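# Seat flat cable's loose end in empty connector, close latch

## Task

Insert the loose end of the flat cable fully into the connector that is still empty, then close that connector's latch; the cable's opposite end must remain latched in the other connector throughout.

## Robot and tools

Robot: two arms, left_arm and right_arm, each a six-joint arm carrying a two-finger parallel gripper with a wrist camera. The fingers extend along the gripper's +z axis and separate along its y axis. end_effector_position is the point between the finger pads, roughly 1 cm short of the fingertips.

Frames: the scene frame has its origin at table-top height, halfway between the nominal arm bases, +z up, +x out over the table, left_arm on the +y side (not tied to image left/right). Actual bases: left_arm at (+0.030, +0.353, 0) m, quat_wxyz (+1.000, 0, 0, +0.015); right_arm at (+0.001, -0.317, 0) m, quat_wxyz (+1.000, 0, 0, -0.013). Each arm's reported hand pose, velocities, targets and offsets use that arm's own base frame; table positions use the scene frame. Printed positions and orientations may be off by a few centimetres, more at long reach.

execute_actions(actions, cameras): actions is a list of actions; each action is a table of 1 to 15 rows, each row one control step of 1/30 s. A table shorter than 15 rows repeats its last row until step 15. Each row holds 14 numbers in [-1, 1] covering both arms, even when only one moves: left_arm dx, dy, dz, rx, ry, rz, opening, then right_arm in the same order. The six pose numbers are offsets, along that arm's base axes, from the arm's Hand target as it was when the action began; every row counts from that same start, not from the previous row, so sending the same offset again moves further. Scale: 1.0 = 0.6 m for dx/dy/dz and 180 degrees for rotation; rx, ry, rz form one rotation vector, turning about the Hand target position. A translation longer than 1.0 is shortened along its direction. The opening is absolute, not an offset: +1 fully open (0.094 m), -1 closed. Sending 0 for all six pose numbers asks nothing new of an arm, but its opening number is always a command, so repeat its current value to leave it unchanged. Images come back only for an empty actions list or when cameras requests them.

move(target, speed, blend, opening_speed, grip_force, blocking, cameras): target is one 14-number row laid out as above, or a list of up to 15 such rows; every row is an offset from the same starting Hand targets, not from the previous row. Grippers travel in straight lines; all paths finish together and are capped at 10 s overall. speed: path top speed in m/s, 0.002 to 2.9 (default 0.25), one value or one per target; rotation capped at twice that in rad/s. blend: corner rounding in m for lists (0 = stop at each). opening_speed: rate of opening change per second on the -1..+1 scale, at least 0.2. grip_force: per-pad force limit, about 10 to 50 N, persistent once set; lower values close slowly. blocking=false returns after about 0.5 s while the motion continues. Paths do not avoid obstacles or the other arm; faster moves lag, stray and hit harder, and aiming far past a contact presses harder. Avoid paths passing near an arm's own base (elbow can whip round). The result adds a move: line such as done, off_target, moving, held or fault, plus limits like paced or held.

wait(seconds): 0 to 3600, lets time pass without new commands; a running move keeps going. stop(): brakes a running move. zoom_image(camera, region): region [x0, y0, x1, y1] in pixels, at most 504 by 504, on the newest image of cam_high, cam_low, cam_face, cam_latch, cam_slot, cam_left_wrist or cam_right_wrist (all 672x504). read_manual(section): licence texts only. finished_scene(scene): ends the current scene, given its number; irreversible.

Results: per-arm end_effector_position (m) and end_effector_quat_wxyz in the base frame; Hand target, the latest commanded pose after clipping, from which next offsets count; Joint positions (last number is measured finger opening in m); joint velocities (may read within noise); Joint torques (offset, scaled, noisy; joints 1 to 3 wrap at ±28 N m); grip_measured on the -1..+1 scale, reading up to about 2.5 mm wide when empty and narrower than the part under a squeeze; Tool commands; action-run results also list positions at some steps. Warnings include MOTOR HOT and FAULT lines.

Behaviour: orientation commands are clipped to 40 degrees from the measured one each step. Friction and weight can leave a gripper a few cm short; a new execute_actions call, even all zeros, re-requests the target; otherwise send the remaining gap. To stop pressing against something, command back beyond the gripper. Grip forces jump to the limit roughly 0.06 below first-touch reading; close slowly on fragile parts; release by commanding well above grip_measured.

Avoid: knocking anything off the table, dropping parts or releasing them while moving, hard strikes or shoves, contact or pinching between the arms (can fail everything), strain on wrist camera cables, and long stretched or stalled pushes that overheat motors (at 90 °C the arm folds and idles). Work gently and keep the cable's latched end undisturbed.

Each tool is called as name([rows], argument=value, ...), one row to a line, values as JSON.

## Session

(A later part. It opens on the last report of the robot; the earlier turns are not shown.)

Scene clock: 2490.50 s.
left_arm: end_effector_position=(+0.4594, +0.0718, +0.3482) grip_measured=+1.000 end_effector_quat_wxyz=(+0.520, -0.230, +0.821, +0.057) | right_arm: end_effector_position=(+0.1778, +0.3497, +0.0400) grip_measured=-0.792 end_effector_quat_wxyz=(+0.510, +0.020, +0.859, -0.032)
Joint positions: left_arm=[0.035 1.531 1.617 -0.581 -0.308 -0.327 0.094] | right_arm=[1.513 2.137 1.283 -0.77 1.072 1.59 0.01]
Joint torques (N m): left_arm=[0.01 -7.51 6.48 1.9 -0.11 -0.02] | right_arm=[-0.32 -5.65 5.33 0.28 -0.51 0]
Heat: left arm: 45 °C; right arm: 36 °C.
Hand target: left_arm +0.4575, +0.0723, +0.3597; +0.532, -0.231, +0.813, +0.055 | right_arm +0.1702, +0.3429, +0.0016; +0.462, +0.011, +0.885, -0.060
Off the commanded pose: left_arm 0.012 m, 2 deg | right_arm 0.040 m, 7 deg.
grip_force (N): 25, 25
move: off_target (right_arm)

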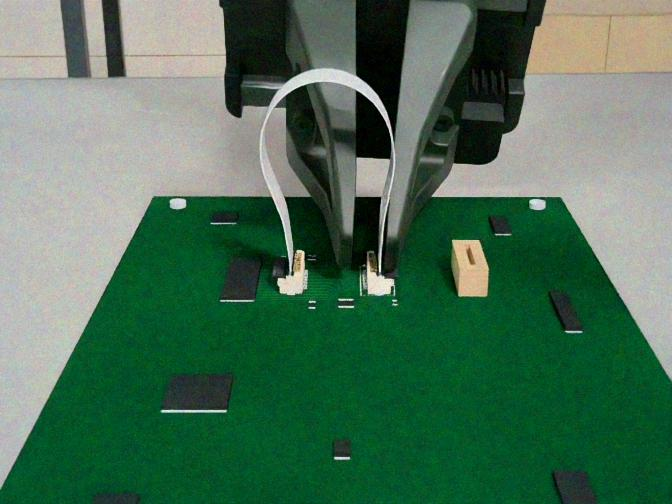

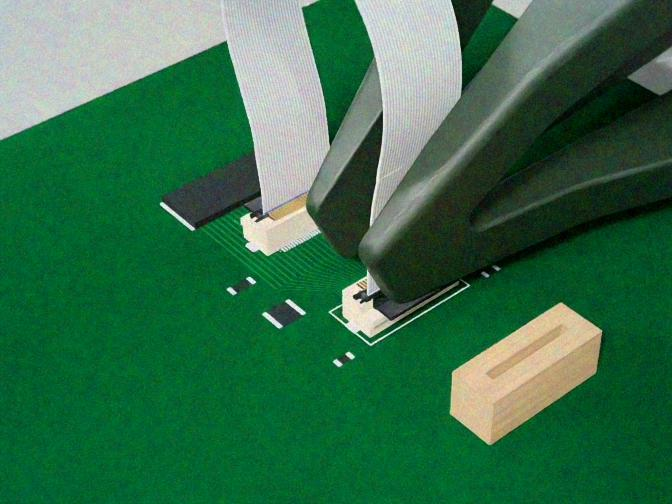

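move(target=[0,0,0,0,0,0,1,0.004,0.003,0.022,0.01,0,0,-0.79], speed=0.03, cameras=["cam_latch","cam_slot"])

zoom_image(camera="cam_latch", region=[355, 240, 405, 300])

zoom_image(camera="cam_slot", region=[340, 240, 420, 320])

Scene clock: 2515.57 s.
left_arm: end_effector_position=(+0.4594, +0.0718, +0.3482) grip_measured=+1.000 end_effector_quat_wxyz=(+0.520, -0.230, +0.821, +0.057) | right_arm: end_effector_position=(+0.1778, +0.3497, +0.0400) grip_measured=-0.792 end_effector_quat_wxyz=(+0.510, +0.019, +0.859, -0.032)
Joint positions: left_arm=[0.035 1.531 1.617 -0.581 -0.308 -0.327 0.094] | right_arm=[1.513 2.137 1.283 -0.77 1.072 1.59 0.01]
Joint torques (N m): left_arm=[-0.01 -7.51 6.46 1.9 -0.11 -0.03] | right_arm=[-0.95 -9.02 5.49 0.38 -0.5 -0.07]
Heat: left arm: 45 °C; right arm: 36 °C.
Hand target: left_arm +0.4575, +0.0723, +0.3597; +0.532, -0.231, +0.813, +0.055 | right_arm +0.1726, +0.3447, +0.0148; +0.462, +0.018, +0.885, -0.046
Off the commanded pose: left_arm 0.012 m, 2 deg | right_arm 0.026 m, 6 deg.
grip_force (N): 25, 25
move: off_target (right_arm)

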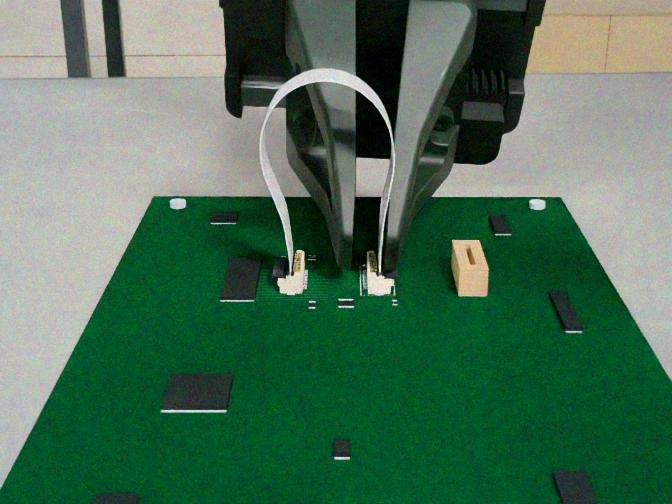

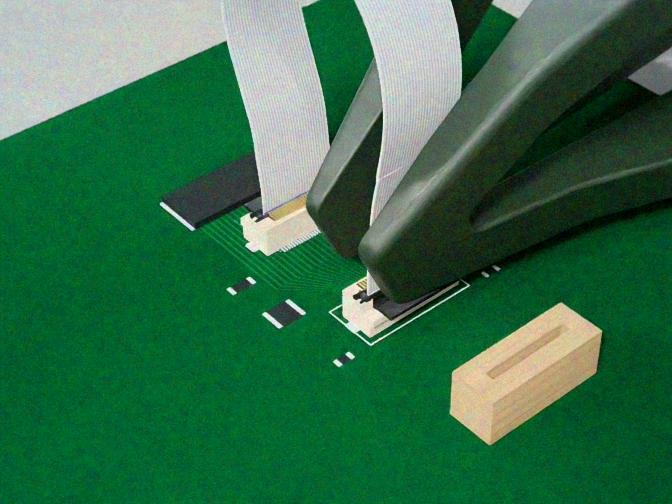

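Scaled by 8.400 from the camera's image (finer frame: 960x720).

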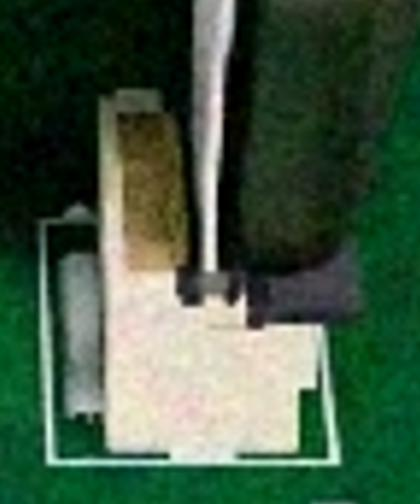

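Scaled by 6.300 from the camera's image (finer frame: 960x720).

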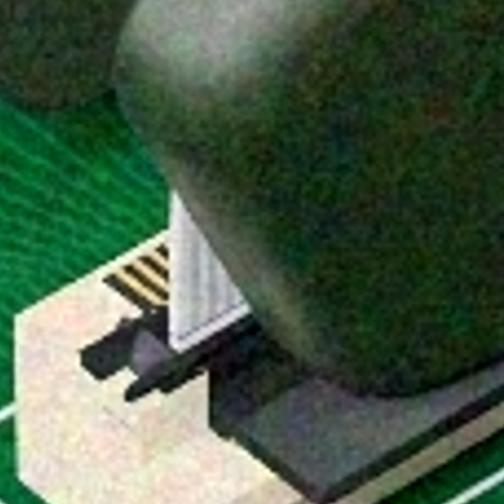

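move([
  [0,0,0,0,0,0,1,0,0,0,0,0,0,-0.72],
  [0,0,0,0,0,0,1,0,0.003,0.026,0.01,0,0,-0.72],
], speed=0.03, opening_speed=0.2, cameras=["cam_latch","cam_slot"])

zoom_image(camera="cam_latch", region=[355, 240, 405, 300])

zoom_image(camera="cam_slot", region=[340, 240, 420, 320])

Scene clock: 2537.17 s.
left_arm: end_effector_position=(+0.4594, +0.0718, +0.3482) grip_measured=+1.000 end_effector_quat_wxyz=(+0.520, -0.230, +0.821, +0.057) | right_arm: end_effector_position=(+0.1771, +0.3486, +0.0410) grip_measured=-0.722 end_effector_quat_wxyz=(+0.494, +0.024, +0.869, -0.030)
Joint positions: left_arm=[0.035 1.531 1.617 -0.581 -0.308 -0.327 0.094] | right_arm=[1.506 2.117 1.283 -0.777 1.035 1.585 0.013]
Joint torques (N m): left_arm=[-0.02 -7.54 6.45 1.91 -0.11 -0.02] | right_arm=[-0.58 -10.86 5.42 0.32 -0.18 -0.04]
Heat: left arm: 45 °C; right arm: 36 °C.
Hand target: left_arm +0.4575, +0.0723, +0.3597; +0.532, -0.231, +0.813, +0.055 | right_arm +0.1726, +0.3465, +0.0304; +0.462, +0.025, +0.886, -0.032
Off the commanded pose: left_arm 0.012 m, 2 deg | right_arm 0.012 m, 4 deg.
grip_force (N): 25, 25
move: off_target (right_arm)

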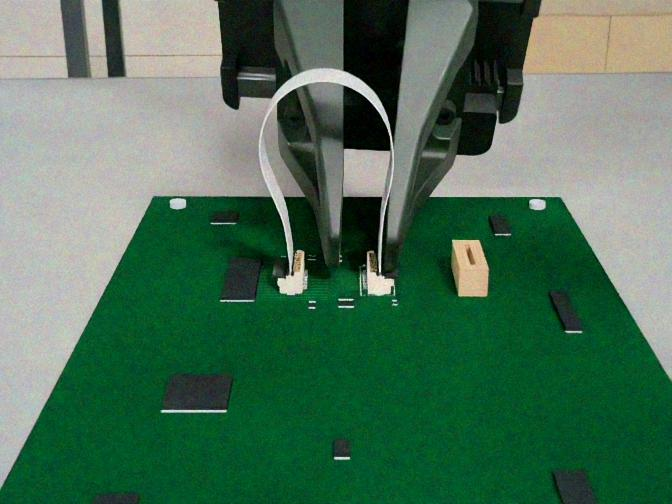

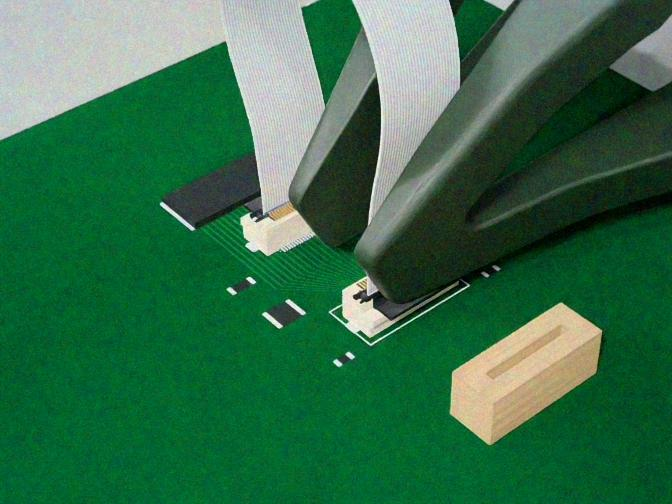

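Scaled by 8.400 from the camera's image (finer frame: 960x720).

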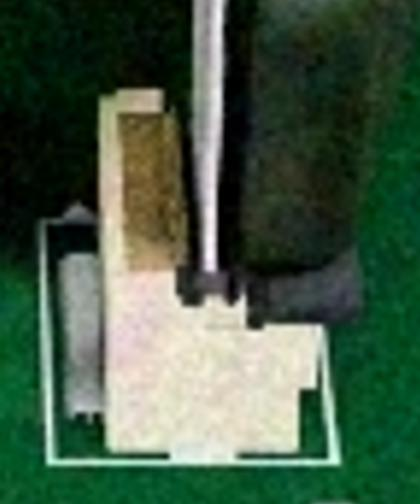

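Scaled by 6.300 from the camera's image (finer frame: 960x720).

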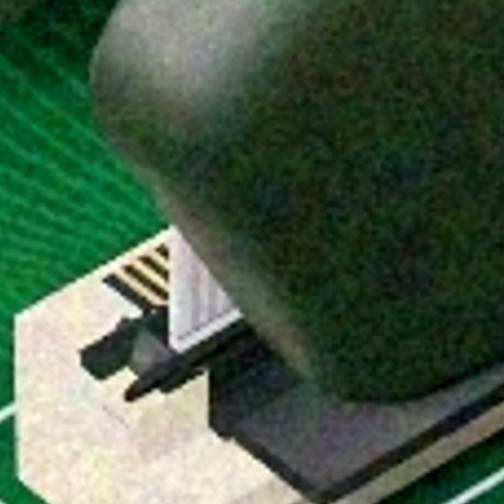

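move(target=[0,0,0,0,0,0,1,0,0.003,0.018,0.007,0,0,-0.68], speed=0.03, opening_speed=0.2, cameras=["cam_latch","cam_slot"])

zoom_image(camera="cam_latch", region=[355, 240, 405, 300])

zoom_image(camera="cam_slot", region=[340, 240, 420, 320])

Scene clock: 2548.10 s.
left_arm: end_effector_position=(+0.4594, +0.0718, +0.3482) grip_measured=+1.000 end_effector_quat_wxyz=(+0.520, -0.230, +0.821, +0.057) | right_arm: end_effector_position=(+0.1753, +0.3490, +0.0420) grip_measured=-0.682 end_effector_quat_wxyz=(+0.479, +0.028, +0.877, -0.025)
Joint positions: left_arm=[0.035 1.531 1.617 -0.581 -0.308 -0.327 0.094] | right_arm=[1.502 2.098 1.283 -0.78 1.001 1.58 0.015]
Joint torques (N m): left_arm=[-0.01 -7.51 6.46 1.9 -0.11 -0.02] | right_arm=[-0.38 -11.92 5.89 0.27 0.1 -0.04]
Heat: left arm: 45 °C; right arm: 37 °C.
Hand target: left_arm +0.4575, +0.0723, +0.3597; +0.532, -0.231, +0.813, +0.055 | right_arm +0.1725, +0.3484, +0.0412; +0.462, +0.030, +0.886, -0.023
Off the commanded pose: left_arm 0.012 m, 2 deg | right_arm 0.003 m, 2 deg.
grip_force (N): 25, 25
move: done

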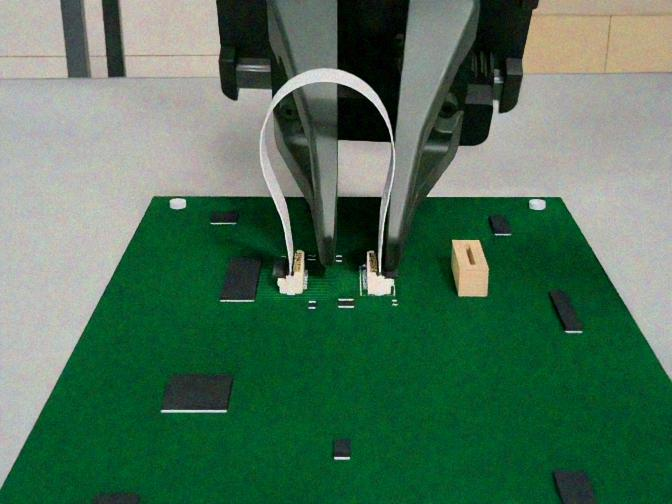

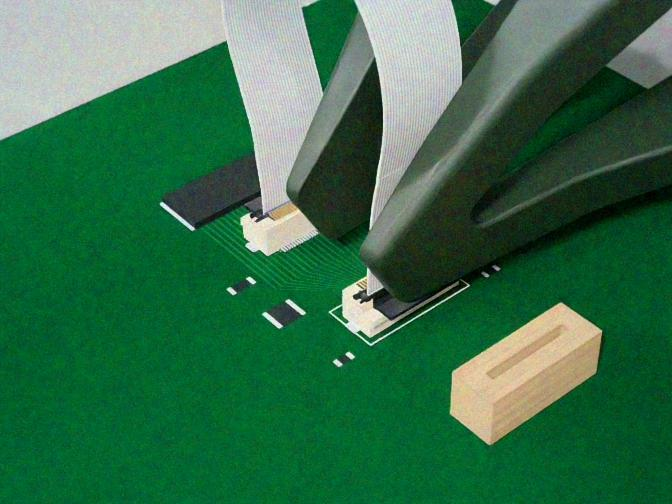

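Scaled by 8.400 from the camera's image (finer frame: 960x720).

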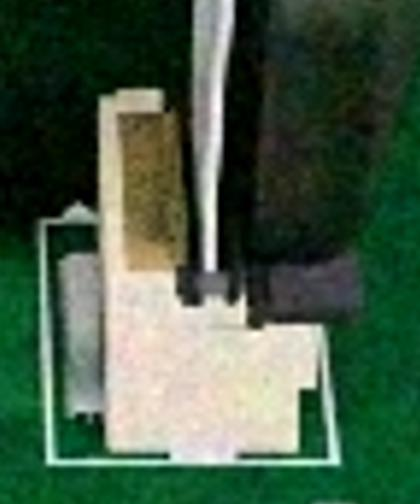

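Scaled by 6.300 from the camera's image (finer frame: 960x720).

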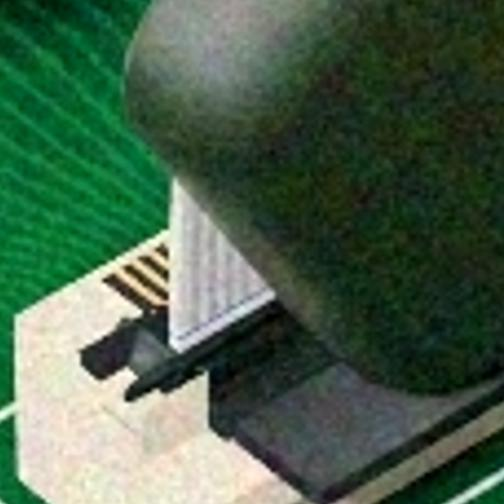

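move(target=[0,0,0,0,0,0,1,0,0.003,0.018,0.007,0,0,-0.68], speed=0.03, cameras=["cam_latch","cam_slot","cam_face"])

zoom_image(camera="cam_latch", region=[355, 240, 405, 300])

zoom_image(camera="cam_slot", region=[340, 240, 420, 320])

Scene clock: 2555.90 s.
left_arm: end_effector_position=(+0.4594, +0.0718, +0.3482) grip_measured=+1.000 end_effector_quat_wxyz=(+0.520, -0.230, +0.821, +0.057) | right_arm: end_effector_position=(+0.1714, +0.3506, +0.0425) grip_measured=-0.682 end_effector_quat_wxyz=(+0.462, +0.032, +0.886, -0.017)
Joint positions: left_arm=[0.035 1.531 1.617 -0.581 -0.308 -0.327 0.094] | right_arm=[1.502 2.079 1.283 -0.78 0.961 1.577 0.015]
Joint torques (N m): left_arm=[-0.02 -7.53 6.48 1.9 -0.11 -0.02] | right_arm=[-0.32 -12.7 6.56 0.17 0.47 -0.03]
Heat: left arm: 45 °C; right arm: 37 °C.
Hand target: left_arm +0.4575, +0.0723, +0.3597; +0.532, -0.231, +0.813, +0.055 | right_arm +0.1725, +0.3502, +0.0520; +0.461, +0.035, +0.887, -0.013
Off the commanded pose: left_arm 0.012 m, 2 deg | right_arm 0.010 m, 1 deg.
grip_force (N): 25, 25
move: done
Images, in order (width x height): cam_face 672x504, cam_latch 672x504, cam_slot 672x504.

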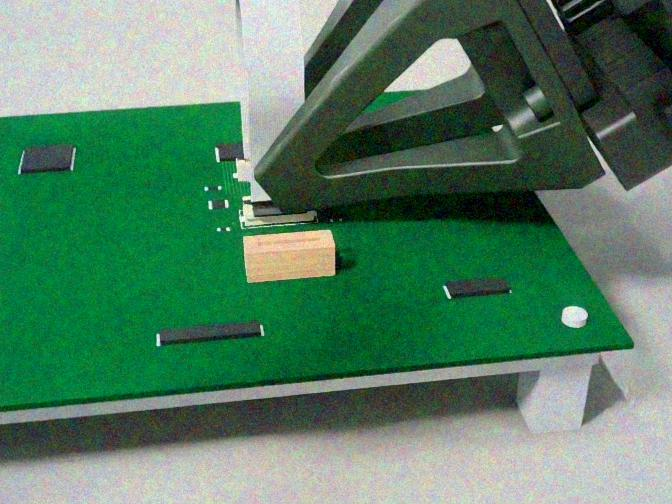

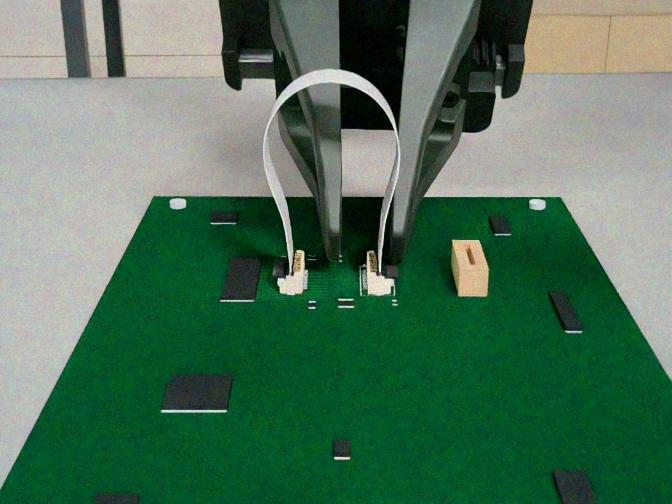

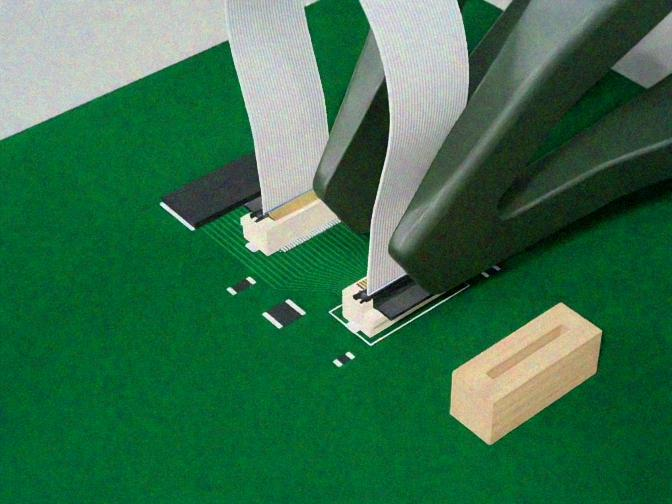

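Scaled by 8.400 from the camera's image (finer frame: 960x720).

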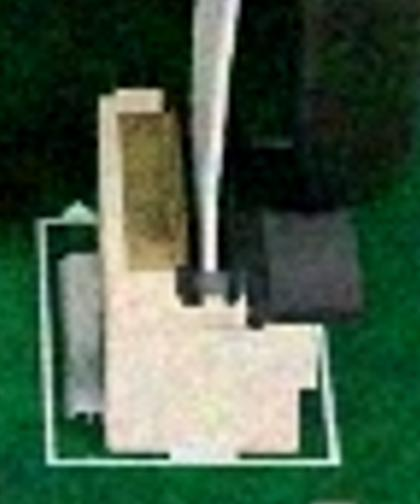

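Scaled by 6.300 from the camera's image (finer frame: 960x720).

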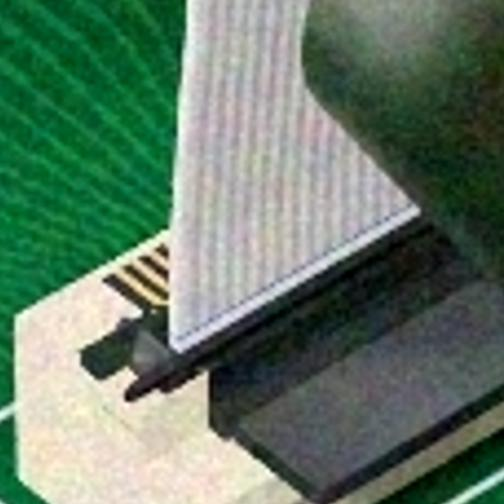

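move([
  [0,0,0,0,0,0,1,0,0.001,0.012,0.0,0,0,-0.68],
  [0,0,0,0,0,0,1,-0.04,-0.004,0.016,0.0,0,0,-0.66],
], speed=0.03, cameras=["cam_latch","cam_slot","cam_face"])

zoom_image(camera="cam_latch", region=[340, 190, 440, 310])

zoom_image(camera="cam_slot", region=[320, 190, 480, 350])

Scene clock: 2572.20 s.
left_arm: end_effector_position=(+0.4594, +0.0718, +0.3482) grip_measured=+1.000 end_effector_quat_wxyz=(+0.520, -0.230, +0.821, +0.057) | right_arm: end_effector_position=(+0.1493, +0.3399, +0.0469) grip_measured=-0.662 end_effector_quat_wxyz=(+0.457, +0.026, +0.889, -0.031)
Joint positions: left_arm=[0.035 1.531 1.617 -0.581 -0.308 -0.327 0.094] | right_arm=[1.559 2.069 1.292 -0.913 0.946 1.68 0.016]
Joint torques (N m): left_arm=[-0.02 -7.53 6.45 1.9 -0.11 -0.02] | right_arm=[0.34 -12.41 8.76 0.02 0.58 0.1]
Heat: left arm: 45 °C; right arm: 37 °C.
Hand target: left_arm +0.4575, +0.0723, +0.3597; +0.532, -0.231, +0.813, +0.055 | right_arm +0.1486, +0.3478, +0.0616; +0.461, +0.036, +0.886, -0.013
Off the commanded pose: left_arm 0.012 m, 2 deg | right_arm 0.017 m, 2 deg.
grip_force (N): 25, 25
move: off_target (right_arm); target 2's new opening was sent with right_arm's hand 0.017 m and 2 deg from that target
Images, in order (width x height): cam_face 672x504, cam_latch 672x504, cam_slot 672x504.

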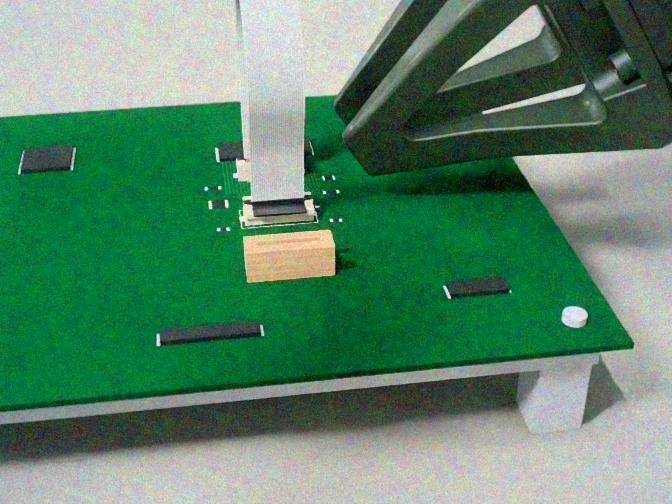

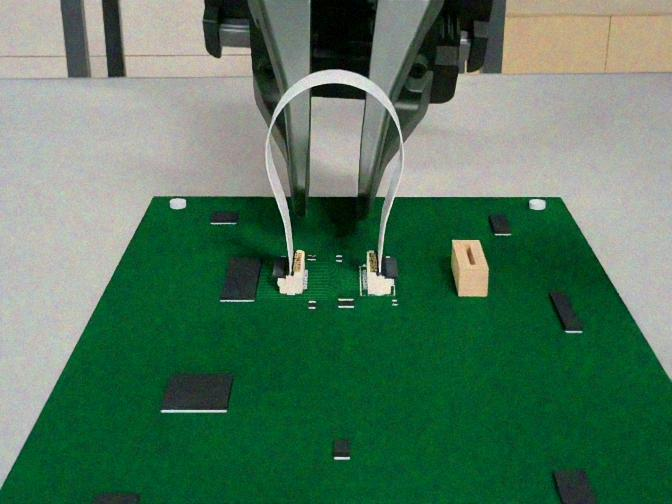

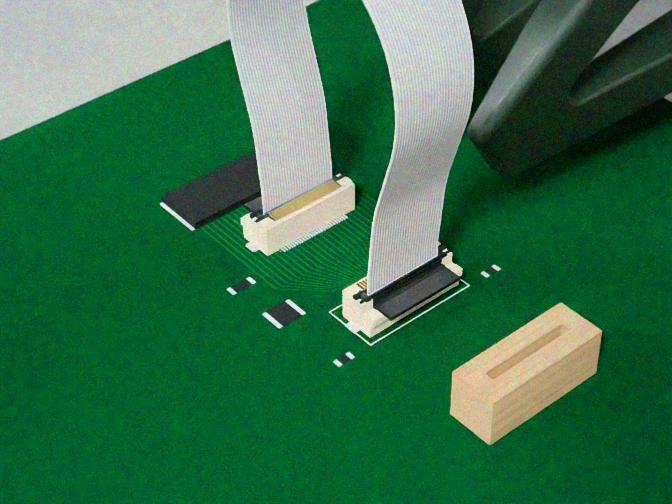

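Scaled by 4.200 from the camera's image (finer frame: 960x720).

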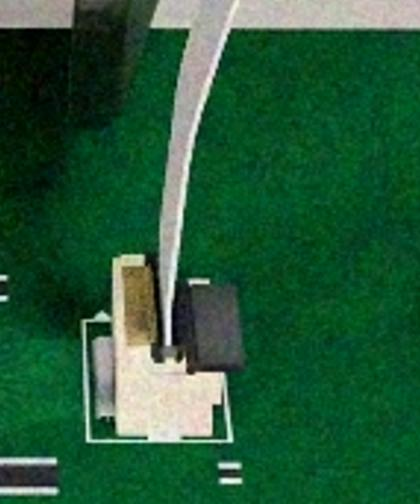

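Scaled by 3.150 from the camera's image (finer frame: 960x720).

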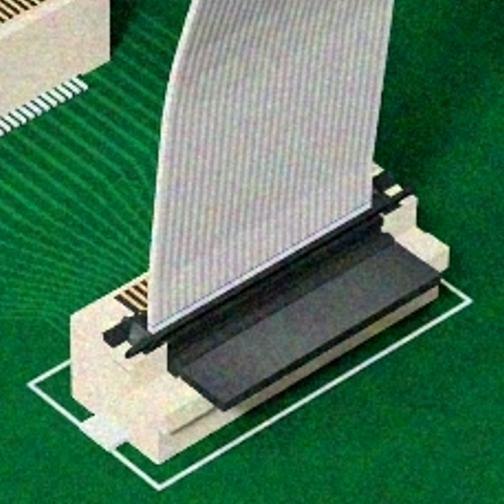

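zoom_image(camera="cam_latch", region=[260, 240, 410, 310])

zoom_image(camera="cam_slot", region=[340, 240, 420, 320])

zoom_image(camera="cam_face", region=[210, 120, 340, 240])

Scaled by 3.360 from the camera's image (finer frame: 960x720).

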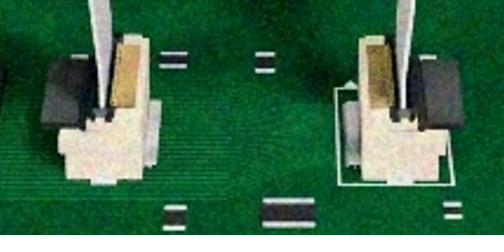

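Scaled by 6.300 from the camera's image (finer frame: 960x720).

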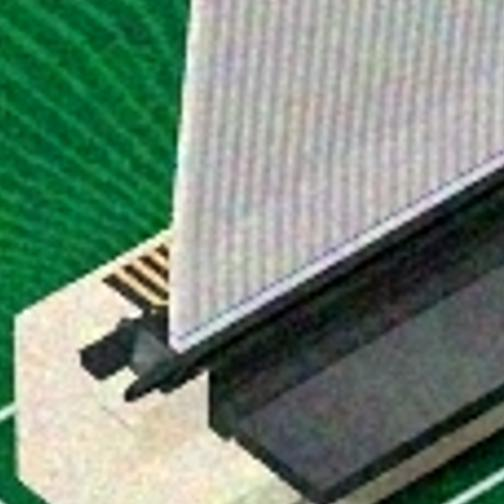

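Scaled by 3.877 from the camera's image (finer frame: 960x720).

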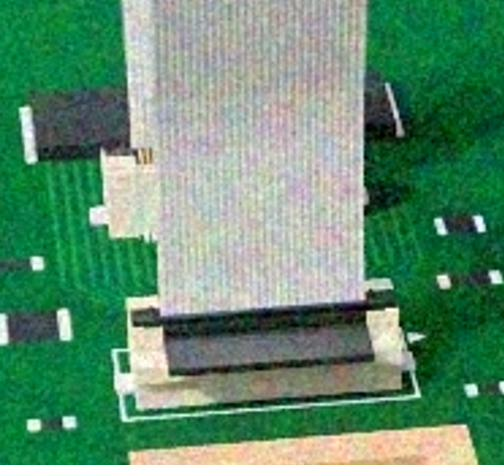

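finished_scene(scene=2)

The scene is finished: the task was done.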